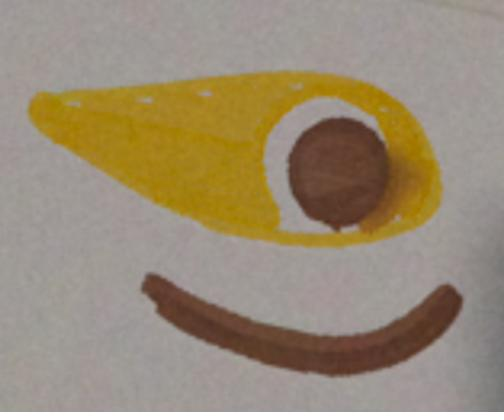

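Call:
move(target=[-0.226,0.204,-0.124,0,0,0,0.13,0,-0.78,0.985,0.13,0,-0.78,0.985,0.13,0,-0.78,0.985,-0.686,0.677,-0.14,0.03,0.68,-0.88,0,0,0,0,0,0,0.75,0,0.58,0.7,0.75,0,0.58,0.7,0.75,0,0.58,0.7,0.71,0.68,0.23,0.17,0.4,-0.6], speed=0.2)

Call:
move(target=[0,0,0,-0.17613,0.32251,-0.10169,0.13,0,-0.78,0.985,0.13,0,-0.78,0.985,0.13,0,-0.78,0.985,-0.686,0.677,-0.14,0.03,0.68,-0.88,0,0,0,0,0,0,0.75,0,0.58,0.7,0.75,0,0.58,0.7,0.75,0,0.58,0.7,0.71,0.68,0.23,0.17,0.4,-0.6], speed=0.3)

Call:
move(target=[0,0,0,-0.13241,-0.13454,-0.1445,0.13,0,-0.78,0.985,0.13,0,-0.78,0.985,0.13,0,-0.78,0.985,-0.686,0.677,-0.14,0.03,0.68,-0.88,0,0,0,0,0,0,0.75,0,0.58,0.7,0.75,0,0.58,0.7,0.75,0,0.58,0.7,0.71,0.68,0.23,0.17,0.4,-0.6], speed=0.3)

Call:
move(target=[0,0,0,0,0,-0.5,0.13,0,-0.78,0.985,0.13,0,-0.78,0.985,0.13,0,-0.78,0.985,-0.686,0.677,-0.14,0.03,0.68,-0.88,0,0,0,0,0,0,0.75,0,0.58,0.7,0.75,0,0.58,0.7,0.75,0,0.58,0.7,0.71,0.68,0.23,0.17,0.4,-0.6], speed=0.3, cameras=["cam_above"])

Scene clock: 3674.63 s.
left_arm: end_effector_position=(+0.5495, +0.1700, +0.3002) hand_goal=(+0.130, +0.000, -0.780, +0.986, +0.130, +0.000, -0.780, +0.986, +0.130, +0.000, -0.780, +0.986, -0.686, +0.678, -0.140, +0.030) hand_measured=(+0.172, -0.002, -0.770, +0.994, +0.170, +0.002, -0.764, +0.994, +0.136, +0.002, -0.780, +0.988, -0.684, +0.676, -0.022, +0.074) hand_current_ma=(+180, -7, +37, +26, +166, +7, +58, +28, +21, +7, -3, +3, +7, -3, +462, +238) hand_state=(blocked, goal, goal, goal, blocked, goal, goal, goal, goal, goal, goal, goal, goal, goal, blocked, blocked) hand_current_limit=0.68 hand_speed=-0.88 end_effector_quat_wxyz=(+0.271, +0.654, +0.270, -0.653) | right_arm: end_effector_position=(+0.9179, -0.7070, +0.2115) hand_goal=(+0.750, +0.000, +0.580, +0.700, +0.750, +0.000, +0.580, +0.700, +0.750, +0.000, +0.580, +0.700, +0.710, +0.680, +0.230, +0.170) hand_measured=(+0.754, +0.000, +0.578, +0.698, +0.754, +0.000, +0.578, +0.698, +0.754, +0.000, +0.578, +0.698, +0.716, +0.678, +0.224, +0.168) hand_current_ma=(+6, +0, -2, -2, +6, +0, -2, -2, +6, +0, -2, -3, +7, -3, -10, -3) hand_state=(goal, goal, goal, goal, goal, goal, goal, goal, goal, goal, goal, goal, goal, goal, goal, goal) hand_current_limit=0.40 hand_speed=-0.60 end_effector_quat_wxyz=(+0.207, +0.948, +0.130, +0.204)
Joint positions: left_arm=[3.44 -2.151 -1.27 -2.862 1.085 1.572] | right_arm=[-0.386 -0.66 0.964 -2.441 -1.741 0.903]
Joint torques (N m): left_arm=[-11.91 38.31 24.29 -3.91 -2.37 2.63] | right_arm=[0.56 -68.56 -19 -3.88 -1.33 1.55]
Wrist force (N): left_arm=[1.1 0.8 -0.2] | right_arm=[-0.2 0.1 -0.2]
Wrist torque (N m): left_arm=[0.02 -0.35 -0.16] | right_arm=[0.03 0.03 -0.02]
Wrist force, peak (N): left_arm=[2.0 0.1 0.5] | right_arm=[-0.4 0.2 0.5]
Hand target: left_arm +0.5496, +0.1700, +0.3003; +0.271, +0.654, +0.270, -0.653 | right_arm +0.9179, -0.7070, +0.2115; +0.207, +0.948, +0.130, +0.204
Off the commanded pose: left_arm 0.000 m, 0 deg | right_arm 0.000 m, 0 deg.
move: done

Scene clock: 3677.27 s.
left_arm: end_effector_position=(+0.5496, +0.1700, +0.3003) hand_goal=(+0.130, +0.000, -0.780, +0.986, +0.130, +0.000, -0.780, +0.986, +0.130, +0.000, -0.780, +0.986, -0.686, +0.678, -0.140, +0.030) hand_measured=(+0.172, -0.002, -0.770, +0.994, +0.170, +0.002, -0.764, +0.994, +0.136, +0.002, -0.780, +0.988, -0.684, +0.676, -0.022, +0.074) hand_current_ma=(+180, -7, +37, +26, +166, +7, +59, +28, +24, +7, -3, +3, +7, -3, +462, +238) hand_state=(blocked, goal, goal, goal, blocked, goal, goal, goal, goal, goal, goal, goal, goal, goal, blocked, blocked) hand_current_limit=0.68 hand_speed=-0.88 end_effector_quat_wxyz=(+0.167, +0.740, +0.621, -0.198) | right_arm: end_effector_position=(+0.9179, -0.7070, +0.2115) hand_goal=(+0.750, +0.000, +0.580, +0.700, +0.750, +0.000, +0.580, +0.700, +0.750, +0.000, +0.580, +0.700, +0.710, +0.680, +0.230, +0.170) hand_measured=(+0.754, +0.000, +0.578, +0.698, +0.754, +0.000, +0.578, +0.698, +0.754, +0.000, +0.578, +0.698, +0.716, +0.678, +0.224, +0.168) hand_current_ma=(+6, +0, -2, -2, +6, +0, -2, -2, +6, +0, -2, -3, +7, -3, -10, -3) hand_state=(goal, goal, goal, goal, goal, goal, goal, goal, goal, goal, goal, goal, goal, goal, goal, goal) hand_current_limit=0.40 hand_speed=-0.60 end_effector_quat_wxyz=(+0.207, +0.948, +0.130, +0.204)
Joint positions: left_arm=[3.302 -1.459 -1.859 -1.581 1.078 0.384] | right_arm=[-0.386 -0.66 0.964 -2.441 -1.741 0.903]
Joint torques (N m): left_arm=[-12.38 27.87 16.19 4.86 1.32 -2.52] | right_arm=[0.24 -68.52 -19.14 -3.92 -1.31 1.48]
Wrist force (N): left_arm=[0.4 0.6 0.2] | right_arm=[0.0 0.0 -0.2]
Wrist torque (N m): left_arm=[0.27 -0.07 -0.04] | right_arm=[0.01 0.00 0.00]
Wrist force, peak (N): left_arm=[1.4 1.2 0.0] | right_arm=[-0.5 0.4 -0.2]
Hand target: left_arm +0.5496, +0.1700, +0.3003; +0.167, +0.740, +0.621, -0.198 | right_arm +0.9179, -0.7070, +0.2115; +0.207, +0.948, +0.130, +0.204
Off the commanded pose: left_arm 0.000 m, 0 deg | right_arm 0.000 m, 0 deg.
move: done

Scene clock: 3679.27 s.
left_arm: end_effector_position=(+0.5496, +0.1700, +0.3003) hand_goal=(+0.130, +0.000, -0.780, +0.986, +0.130, +0.000, -0.780, +0.986, +0.130, +0.000, -0.780, +0.986, -0.686, +0.678, -0.140, +0.030) hand_measured=(+0.172, -0.002, -0.770, +0.994, +0.170, +0.002, -0.764, +0.994, +0.138, +0.002, -0.780, +0.988, -0.684, +0.676, -0.022, +0.074) hand_current_ma=(+180, -7, +37, +26, +166, +7, +59, +28, +25, +7, -3, +3, +7, -3, +462, +238) hand_state=(blocked, goal, goal, goal, blocked, goal, goal, goal, goal, goal, goal, goal, goal, goal, blocked, blocked) hand_current_limit=0.68 hand_speed=-0.88 end_effector_quat_wxyz=(+0.390, +0.477, +0.748, -0.248) | right_arm: end_effector_position=(+0.9179, -0.7070, +0.2115) hand_goal=(+0.750, +0.000, +0.580, +0.700, +0.750, +0.000, +0.580, +0.700, +0.750, +0.000, +0.580, +0.700, +0.710, +0.680, +0.230, +0.170) hand_measured=(+0.754, +0.000, +0.578, +0.698, +0.754, +0.000, +0.578, +0.698, +0.754, +0.000, +0.578, +0.698, +0.716, +0.678, +0.224, +0.168) hand_current_ma=(+6, +0, -2, -2, +6, +0, -2, -2, +6, +0, -2, -3, +7, -3, -10, -3) hand_state=(goal, goal, goal, goal, goal, goal, goal, goal, goal, goal, goal, goal, goal, goal, goal, goal) hand_current_limit=0.40 hand_speed=-0.60 end_effector_quat_wxyz=(+0.207, +0.948, +0.130, +0.204)
Joint positions: left_arm=[3.38 -1.32 -2.252 -0.866 0.637 -0.334] | right_arm=[-0.386 -0.66 0.964 -2.441 -1.741 0.903]
Joint torques (N m): left_arm=[-12.07 4.04 14.91 5.47 1 -2.33] | right_arm=[1.15 -67.78 -18.76 -3.95 -1.37 1.57]
Wrist force (N): left_arm=[0.7 0.9 0.4] | right_arm=[0.1 0.2 -0.3]
Wrist torque (N m): left_arm=[0.18 -0.17 -0.12] | right_arm=[0.04 -0.01 0.01]
Wrist force, peak (N): left_arm=[1.0 0.7 0.3] | right_arm=[-0.1 0.6 0.2]
Hand target: left_arm +0.5496, +0.1700, +0.3003; +0.390, +0.477, +0.748, -0.248 | right_arm +0.9179, -0.7070, +0.2115; +0.207, +0.948, +0.130, +0.204
Off the commanded pose: left_arm 0.000 m, 0 deg | right_arm 0.000 m, 0 deg.
move: done

Scene clock: 3682.50 s.
left_arm: end_effector_position=(+0.5496, +0.1700, +0.3003) hand_goal=(+0.130, +0.000, -0.780, +0.986, +0.130, +0.000, -0.780, +0.986, +0.130, +0.000, -0.780, +0.986, -0.686, +0.678, -0.140, +0.030) hand_measured=(+0.172, -0.002, -0.770, +0.994, +0.170, +0.002, -0.764, +0.994, +0.138, +0.002, -0.780, +0.988, -0.684, +0.676, -0.022, +0.074) hand_current_ma=(+180, -7, +37, +26, +166, +7, +60, +28, +25, +7, -3, +3, +6, -3, +462, +238) hand_state=(blocked, goal, goal, goal, blocked, goal, goal, goal, goal, goal, goal, goal, goal, goal, blocked, blocked) hand_current_limit=0.68 hand_speed=-0.88 end_effector_quat_wxyz=(+0.101, -0.192, +0.866, -0.451) | right_arm: end_effector_position=(+0.9179, -0.7070, +0.2115) hand_goal=(+0.750, +0.000, +0.580, +0.700, +0.750, +0.000, +0.580, +0.700, +0.750, +0.000, +0.580, +0.700, +0.710, +0.680, +0.230, +0.170) hand_measured=(+0.754, +0.000, +0.578, +0.698, +0.754, +0.000, +0.578, +0.698, +0.754, +0.000, +0.578, +0.698, +0.716, +0.678, +0.224, +0.168) hand_current_ma=(+6, +0, -2, -2, +6, +0, -2, -2, +6, +0, -2, -3, +7, -3, -10, -3) hand_state=(goal, goal, goal, goal, goal, goal, goal, goal, goal, goal, goal, goal, goal, goal, goal, goal) hand_current_limit=0.40 hand_speed=-0.60 end_effector_quat_wxyz=(+0.207, +0.948, +0.130, +0.204)
Joint positions: left_arm=[3.35 -1.568 -1.91 -0.921 0.646 -1.954] | right_arm=[-0.386 -0.66 0.964 -2.441 -1.741 0.903]
Joint torques (N m): left_arm=[15.69 15.67 28.16 5.31 1.01 -2.29] | right_arm=[0.57 -68.54 -18.81 -3.92 -1.23 1.53]
Wrist force (N): left_arm=[0.1 0.9 0.2] | right_arm=[-0.5 -0.1 -0.1]
Wrist torque (N m): left_arm=[0.17 -0.10 -0.15] | right_arm=[0.00 0.07 -0.05]
Wrist force, peak (N): left_arm=[1.2 1.2 0.4] | right_arm=[-0.5 0.1 -0.4]
Hand target: left_arm +0.5496, +0.1700, +0.3003; +0.101, -0.192, +0.866, -0.451 | right_arm +0.9179, -0.7070, +0.2115; +0.207, +0.948, +0.130, +0.204
Off the commanded pose: left_arm 0.000 m, 0 deg | right_arm 0.000 m, 0 deg.
move: done
Images, in order (width x height): cam_above 504x504.

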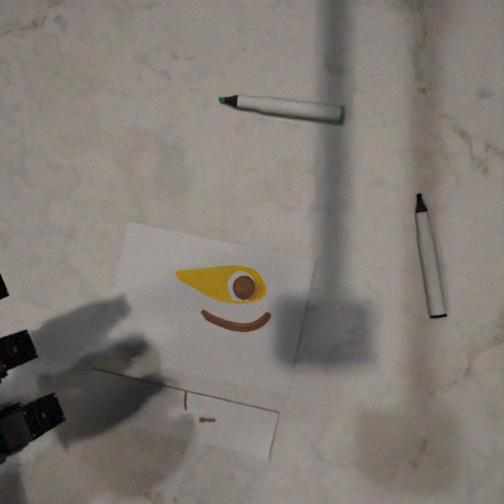

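Call:
execute_actions(actions=[], cameras=["cam_high","cam_low"])

Scene clock: 3695.63 s.
left_arm: end_effector_position=(+0.5496, +0.1700, +0.3003) hand_goal=(+0.130, +0.000, -0.780, +0.986, +0.130, +0.000, -0.780, +0.986, +0.130, +0.000, -0.780, +0.986, -0.686, +0.678, -0.140, +0.030) hand_measured=(+0.172, -0.002, -0.770, +0.994, +0.170, +0.002, -0.764, +0.994, +0.138, +0.002, -0.780, +0.988, -0.684, +0.676, -0.022, +0.074) hand_current_ma=(+180, -7, +37, +26, +166, +7, +60, +28, +25, +7, -3, +3, +6, -3, +462, +238) hand_state=(blocked, goal, goal, goal, blocked, goal, goal, goal, goal, goal, goal, goal, goal, goal, blocked, blocked) hand_current_limit=0.68 hand_speed=-0.88 end_effector_quat_wxyz=(+0.101, -0.192, +0.866, -0.451) | right_arm: end_effector_position=(+0.9179, -0.7070, +0.2115) hand_goal=(+0.750, +0.000, +0.580, +0.700, +0.750, +0.000, +0.580, +0.700, +0.750, +0.000, +0.580, +0.700, +0.710, +0.680, +0.230, +0.170) hand_measured=(+0.754, +0.000, +0.578, +0.698, +0.754, +0.000, +0.578, +0.698, +0.754, +0.000, +0.578, +0.698, +0.716, +0.678, +0.224, +0.168) hand_current_ma=(+6, +0, -2, -2, +6, +0, -2, -2, +6, +0, -2, -3, +7, -3, -10, -3) hand_state=(goal, goal, goal, goal, goal, goal, goal, goal, goal, goal, goal, goal, goal, goal, goal, goal) hand_current_limit=0.40 hand_speed=-0.60 end_effector_quat_wxyz=(+0.207, +0.948, +0.130, +0.204)
Joint positions: left_arm=[3.35 -1.568 -1.91 -0.921 0.646 -1.954] | right_arm=[-0.386 -0.66 0.964 -2.441 -1.741 0.903]
Joint velocities: within noise
Joint torques (N m): left_arm=[15.43 16.42 28.04 5.17 1.05 -2.45] | right_arm=[0.61 -68.23 -18.35 -3.92 -1.13 1.46]
Motor temperatures (°C): left_arm=[30 33 30 36 39 39] | right_arm=[31 34 30 34 39 37]
Wrist force (N): left_arm=[0.0 1.0 0.2] | right_arm=[0.3 0.0 0.0]
Wrist torque (N m): left_arm=[0.19 -0.08 -0.16] | right_arm=[-0.01 -0.03 0.03]
Wrist force, peak (N): left_arm=[0.1 1.2 0.3] | right_arm=[-0.5 0.2 -0.3]
Hand target: left_arm +0.5496, +0.1700, +0.3003; +0.101, -0.192, +0.866, -0.451 | right_arm +0.9179, -0.7070, +0.2115; +0.207, +0.948, +0.130, +0.204
Off the commanded pose: left_arm 0.000 m, 0 deg | right_arm 0.000 m, 0 deg.
Images, in order (width x height): cam_high 504x504, cam_low 504x504.

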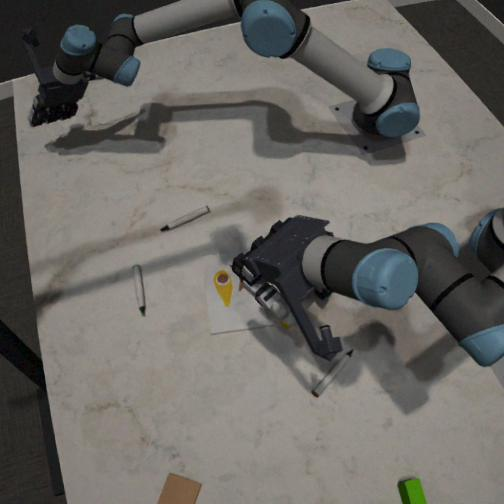

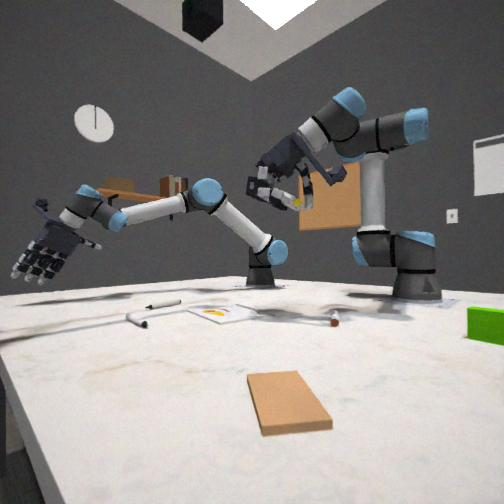

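Call:
move(target=[[-0.2302,0.2316,0.1922,0,0,0,0.13,0,-0.78,0.985,0.13,0,-0.78,0.985,0.13,0,-0.78,0.985,-0.686,0.677,-0.14,0.03,0.68,-0.88,0,0,0,0,0,0,0.75,0,0.58,0.7,0.75,0,0.58,0.7,0.75,0,0.58,0.7,0.71,0.68,0.23,0.17,0.4,-0.6],[-0.2302,0.3408,0.2687,0,0,0,0.13,0,-0.78,0.985,0.13,0,-0.78,0.985,0.13,0,-0.78,0.985,-0.686,0.677,-0.14,0.03,0.68,-0.88,0,0,0,0,0,0,0.75,0,0.58,0.7,0.75,0,0.58,0.7,0.75,0,0.58,0.7,0.71,0.68,0.23,0.17,0.4,-0.6]], speed=[0.2,0.1], blend=[0.02,0])

Call:
move(target=[0,0.04095,0.02868,0,0,0,0.13,0,-0.78,0.985,0.13,0,-0.78,0.985,0.13,0,-0.78,0.985,-0.686,0.677,-0.14,0.03,0.68,-0.88,0,0,0,0,0,0,0.75,0,0.58,0.7,0.75,0,0.58,0.7,0.75,0,0.58,0.7,0.71,0.68,0.23,0.17,0.4,-0.6], speed=0.01, stop_force=3, cameras=["cam_above","cam_left_wrist"])

Scene clock: 3716.20 s.
left_arm: end_effector_position=(+0.6815, +0.2148, +0.0406) hand_goal=(+0.130, +0.000, -0.780, +0.986, +0.130, +0.000, -0.780, +0.986, +0.130, +0.000, -0.780, +0.986, -0.686, +0.678, -0.140, +0.030) hand_measured=(+0.172, -0.002, -0.770, +0.994, +0.170, +0.002, -0.764, +0.994, +0.138, +0.002, -0.780, +0.988, -0.684, +0.676, -0.022, +0.074) hand_current_ma=(+180, -7, +37, +26, +166, +7, +60, +28, +25, +7, -3, +3, +6, -3, +462, +238) hand_state=(blocked, goal, goal, goal, blocked, goal, goal, goal, goal, goal, goal, goal, goal, goal, blocked, blocked) hand_current_limit=0.68 hand_speed=-0.88 end_effector_quat_wxyz=(+0.101, -0.192, +0.866, -0.451) | right_arm: end_effector_position=(+0.9179, -0.7070, +0.2115) hand_goal=(+0.750, +0.000, +0.580, +0.700, +0.750, +0.000, +0.580, +0.700, +0.750, +0.000, +0.580, +0.700, +0.710, +0.680, +0.230, +0.170) hand_measured=(+0.754, +0.000, +0.578, +0.698, +0.754, +0.000, +0.578, +0.698, +0.754, +0.000, +0.578, +0.698, +0.716, +0.678, +0.224, +0.168) hand_current_ma=(+6, +0, -2, -2, +6, +0, -2, -2, +6, +0, -2, -3, +7, -3, -10, -3) hand_state=(goal, goal, goal, goal, goal, goal, goal, goal, goal, goal, goal, goal, goal, goal, goal, goal) hand_current_limit=0.40 hand_speed=-0.60 end_effector_quat_wxyz=(+0.207, +0.948, +0.130, +0.204)
Joint positions: left_arm=[3.377 -2.208 -1.813 -0.413 0.638 -1.91] | right_arm=[-0.386 -0.66 0.964 -2.441 -1.741 0.903]
Joint torques (N m): left_arm=[-12.34 37.2 9.6 5.22 1.02 -2.44] | right_arm=[0.76 -68.29 -18.47 -3.84 -1.15 1.5]
Wrist force (N): left_arm=[0.3 0.7 0.4] | right_arm=[-0.1 0.1 -0.1]
Wrist torque (N m): left_arm=[0.13 -0.10 -0.09] | right_arm=[0.02 0.01 0.00]
Wrist force, peak (N): left_arm=[0.2 1.3 1.0] | right_arm=[-0.6 0.2 -0.3]
Hand target: left_arm +0.6815, +0.2148, +0.0405; +0.101, -0.192, +0.866, -0.451 | right_arm +0.9179, -0.7070, +0.2115; +0.207, +0.948, +0.130, +0.204
Off the commanded pose: left_arm 0.000 m, 0 deg | right_arm 0.000 m, 0 deg.
move: done

Scene clock: 3719.40 s.
left_arm: end_effector_position=(+0.6815, +0.2148, +0.0194) hand_goal=(+0.130, +0.000, -0.780, +0.986, +0.130, +0.000, -0.780, +0.986, +0.130, +0.000, -0.780, +0.986, -0.686, +0.678, -0.140, +0.030) hand_measured=(+0.172, -0.002, -0.764, +0.996, +0.166, +0.002, -0.766, +0.994, +0.130, +0.002, -0.788, +0.982, -0.684, +0.678, -0.022, +0.074) hand_current_ma=(+180, -7, +56, +31, +153, +7, +51, +28, +1, +7, -26, -12, +8, -3, +462, +238) hand_state=(blocked, goal, goal, goal, blocked, goal, goal, goal, goal, goal, goal, goal, goal, goal, blocked, blocked) hand_current_limit=0.68 hand_speed=-0.88 end_effector_quat_wxyz=(+0.101, -0.192, +0.866, -0.451) | right_arm: end_effector_position=(+0.9179, -0.7070, +0.2115) hand_goal=(+0.750, +0.000, +0.580, +0.700, +0.750, +0.000, +0.580, +0.700, +0.750, +0.000, +0.580, +0.700, +0.710, +0.680, +0.230, +0.170) hand_measured=(+0.754, +0.000, +0.578, +0.698, +0.754, +0.000, +0.578, +0.698, +0.754, +0.000, +0.578, +0.698, +0.716, +0.678, +0.224, +0.168) hand_current_ma=(+6, +0, -2, -2, +6, +0, -2, -2, +6, +0, -2, -3, +7, -3, -10, -3) hand_state=(goal, goal, goal, goal, goal, goal, goal, goal, goal, goal, goal, goal, goal, goal, goal, goal) hand_current_limit=0.40 hand_speed=-0.60 end_effector_quat_wxyz=(+0.207, +0.948, +0.130, +0.204)
Joint positions: left_arm=[3.377 -2.249 -1.817 -0.369 0.638 -1.91] | right_arm=[-0.386 -0.66 0.964 -2.441 -1.741 0.903]
Joint torques (N m): left_arm=[-10.49 54.68 16.13 0.44 1.03 -1.36] | right_arm=[0.19 -68.1 -18.75 -3.89 -1.22 1.58]
Wrist force (N): left_arm=[-0.1 0.3 -0.1] | right_arm=[-0.1 0.4 -0.1]
Wrist torque (N m): left_arm=[0.14 -0.10 -0.09] | right_arm=[0.06 0.02 0.01]
Wrist force, peak (N): left_arm=[0.5 -6.2 -2.9] | right_arm=[-0.3 0.5 0.2]
Hand target: left_arm +0.6815, +0.2148, +0.0195; +0.101, -0.192, +0.866, -0.451 (not the last commanded pose) | right_arm +0.9179, -0.7070, +0.2115; +0.207, +0.948, +0.130, +0.204
Off the commanded pose: left_arm 0.009 m, 0 deg | right_arm 0.000 m, 0 deg.
move: contact (left_arm)
Images, in order (width x height): cam_above 504x504, cam_left_wrist 672x504.

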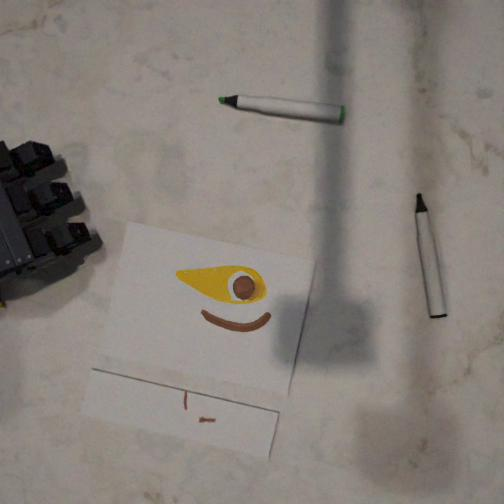

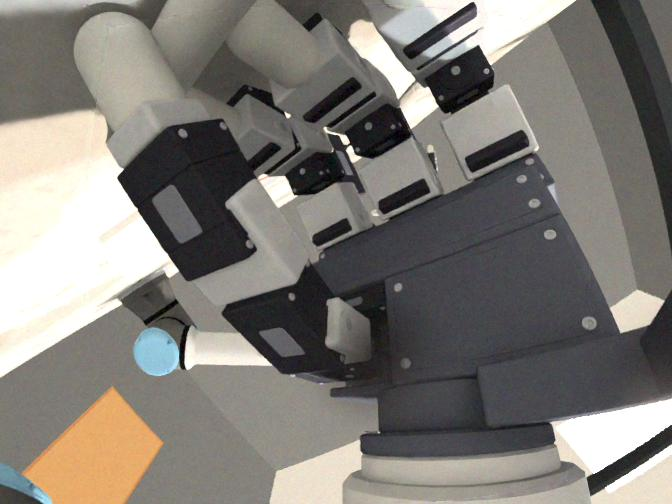

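Call:
move(target=[[0,0,0,0,0,0,0.178,0,-0.766,0.99,0.17,0,-0.766,0.99,0.135,0,-0.78,0.985,-0.686,0.677,-0.022,0.06,0.6,-0.9,0,0,0,0,0,0,0.75,0,0.58,0.7,0.75,0,0.58,0.7,0.75,0,0.58,0.7,0.71,0.68,0.23,0.17,0.4,-0.6],[0,0,0,0,0,0,0.178,0,-0.766,0.99,0.17,0,-0.766,0.99,0.135,0,-0.78,0.985,-0.686,0.677,0.05,0.0595,0.5,-0.9,0,0,0,0,0,0,0.75,0,0.58,0.7,0.75,0,0.58,0.7,0.75,0,0.58,0.7,0.71,0.68,0.23,0.17,0.4,-0.6],[0,0,0,0,0,0,0.182,0,-0.752,0.985,0.182,0,-0.752,0.985,0.182,0,-0.752,0.985,-0.686,0.677,0.2247,0.0595,0.5,-0.85,0,0,0,0,0,0,0.75,0,0.58,0.7,0.75,0,0.58,0.7,0.75,0,0.58,0.7,0.71,0.68,0.23,0.17,0.4,-0.6]], speed=0.02)

Call:
move(target=[[0,-0.04095,-0.02868,0,0,0,0.182,0,-0.752,0.985,0.182,0,-0.752,0.985,0.182,0,-0.752,0.985,-0.686,0.677,0.2247,0.0595,0.5,-0.85,0,0,0,0,0,0,0.75,0,0.58,0.7,0.75,0,0.58,0.7,0.75,0,0.58,0.7,0.71,0.68,0.23,0.17,0.4,-0.6],[0,-0.1911,-0.1338,0,0,0,0.182,0,-0.752,0.985,0.182,0,-0.752,0.985,0.182,0,-0.752,0.985,-0.686,0.677,0.2247,0.0595,0.5,-0.85,0,0,0,0,0,0,0.75,0,0.58,0.7,0.75,0,0.58,0.7,0.75,0,0.58,0.7,0.71,0.68,0.23,0.17,0.4,-0.6]], speed=[0.02,0.12], blend=[0.005,0], cameras=["cam_high","cam_above"])

Scene clock: 3735.30 s.
left_arm: end_effector_position=(+0.6816, +0.2148, +0.0195) hand_goal=(+0.182, +0.000, -0.752, +0.986, +0.182, +0.000, -0.752, +0.986, +0.182, +0.000, -0.752, +0.986, -0.686, +0.678, +0.224, +0.060) hand_measured=(+0.180, -0.002, -0.752, +0.990, +0.180, +0.002, -0.752, +0.990, +0.180, +0.002, -0.752, +0.984, -0.684, +0.678, +0.218, +0.062) hand_current_ma=(-6, -7, -1, +10, -9, +7, -1, +11, -9, +7, -1, -8, +8, -2, -29, +6) hand_state=(goal, goal, goal, goal, goal, goal, goal, goal, goal, goal, goal, goal, goal, goal, goal, goal) hand_current_limit=0.50 hand_speed=-0.85 end_effector_quat_wxyz=(+0.101, -0.192, +0.866, -0.451) | right_arm: end_effector_position=(+0.9179, -0.7070, +0.2115) hand_goal=(+0.750, +0.000, +0.580, +0.700, +0.750, +0.000, +0.580, +0.700, +0.750, +0.000, +0.580, +0.700, +0.710, +0.680, +0.230, +0.170) hand_measured=(+0.754, +0.000, +0.578, +0.698, +0.754, +0.000, +0.578, +0.698, +0.754, +0.000, +0.578, +0.698, +0.716, +0.678, +0.224, +0.168) hand_current_ma=(+6, +0, -2, -2, +6, +0, -2, -2, +6, +0, -2, -3, +7, -3, -10, -3) hand_state=(goal, goal, goal, goal, goal, goal, goal, goal, goal, goal, goal, goal, goal, goal, goal, goal) hand_current_limit=0.40 hand_speed=-0.60 end_effector_quat_wxyz=(+0.207, +0.948, +0.130, +0.204)
Joint positions: left_arm=[3.377 -2.249 -1.817 -0.369 0.638 -1.91] | right_arm=[-0.386 -0.66 0.964 -2.441 -1.741 0.903]
Joint torques (N m): left_arm=[-2.92 40.6 14.06 1.21 0.93 1.97] | right_arm=[0.5 -68.42 -17.41 -3.88 -1.02 1.48]
Wrist force (N): left_arm=[0.2 0.5 0.1] | right_arm=[-0.2 -0.1 -0.2]
Wrist torque (N m): left_arm=[0.16 -0.10 -0.10] | right_arm=[0.00 0.03 -0.02]
Wrist force, peak (N): left_arm=[0.2 -2.7 -1.9] | right_arm=[0.2 0.6 0.1]
Hand target: left_arm +0.6815, +0.2148, +0.0195; +0.101, -0.192, +0.866, -0.451 | right_arm +0.9179, -0.7070, +0.2115; +0.207, +0.948, +0.130, +0.204
Off the commanded pose: left_arm 0.000 m, 0 deg | right_arm 0.000 m, 0 deg.
move: done

Scene clock: 3738.20 s.
left_arm: end_effector_position=(+0.6813, +0.2149, +0.1594) hand_goal=(+0.182, +0.000, -0.752, +0.986, +0.182, +0.000, -0.752, +0.986, +0.182, +0.000, -0.752, +0.986, -0.686, +0.678, +0.224, +0.060) hand_measured=(+0.180, -0.002, -0.752, +0.990, +0.180, +0.002, -0.752, +0.990, +0.180, +0.002, -0.752, +0.984, -0.684, +0.678, +0.218, +0.062) hand_current_ma=(-6, -7, -1, +9, -9, +7, -1, +10, -9, +7, +0, -8, +8, -2, -28, +6) hand_state=(goal, goal, goal, goal, goal, goal, goal, goal, goal, goal, goal, goal, goal, goal, goal, goal) hand_current_limit=0.50 hand_speed=-0.85 end_effector_quat_wxyz=(+0.101, -0.192, +0.866, -0.451) | right_arm: end_effector_position=(+0.9179, -0.7070, +0.2115) hand_goal=(+0.750, +0.000, +0.580, +0.700, +0.750, +0.000, +0.580, +0.700, +0.750, +0.000, +0.580, +0.700, +0.710, +0.680, +0.230, +0.170) hand_measured=(+0.754, +0.000, +0.578, +0.698, +0.754, +0.000, +0.578, +0.698, +0.754, +0.000, +0.578, +0.698, +0.716, +0.678, +0.224, +0.168) hand_current_ma=(+6, +0, -2, -2, +6, +0, -2, -2, +6, +0, -2, -3, +7, -3, -10, -3) hand_state=(goal, goal, goal, goal, goal, goal, goal, goal, goal, goal, goal, goal, goal, goal, goal, goal) hand_current_limit=0.40 hand_speed=-0.60 end_effector_quat_wxyz=(+0.207, +0.948, +0.130, +0.204)
Joint positions: left_arm=[3.377 -2.014 -1.742 -0.679 0.638 -1.91] | right_arm=[-0.386 -0.66 0.964 -2.441 -1.741 0.903]
Joint torques (N m): left_arm=[15.67 50.23 25.13 0.48 -1.91 2.37] | right_arm=[0.62 -68.14 -18.11 -4 -1.11 1.53]
Wrist force (N): left_arm=[-0.1 0.8 0.0] | right_arm=[0.0 0.4 0.1]
Wrist torque (N m): left_arm=[0.19 -0.07 -0.19] | right_arm=[0.04 -0.01 0.01]
Wrist force, peak (N): left_arm=[0.2 1.2 0.7] | right_arm=[-0.5 0.4 0.0]
Hand target: left_arm +0.6813, +0.2149, +0.1594; +0.101, -0.192, +0.866, -0.451 | right_arm +0.9179, -0.7070, +0.2115; +0.207, +0.948, +0.130, +0.204
Off the commanded pose: left_arm 0.000 m, 0 deg | right_arm 0.000 m, 0 deg.
move: done
Images, in order (width x height): cam_high 504x504, cam_above 504x504.

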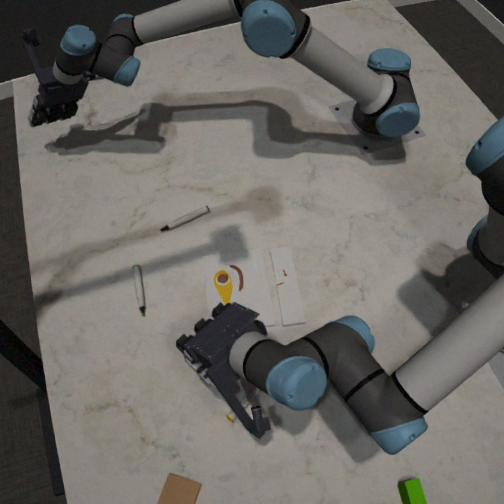

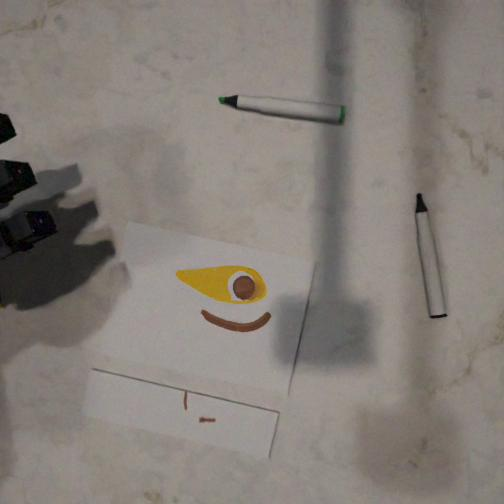

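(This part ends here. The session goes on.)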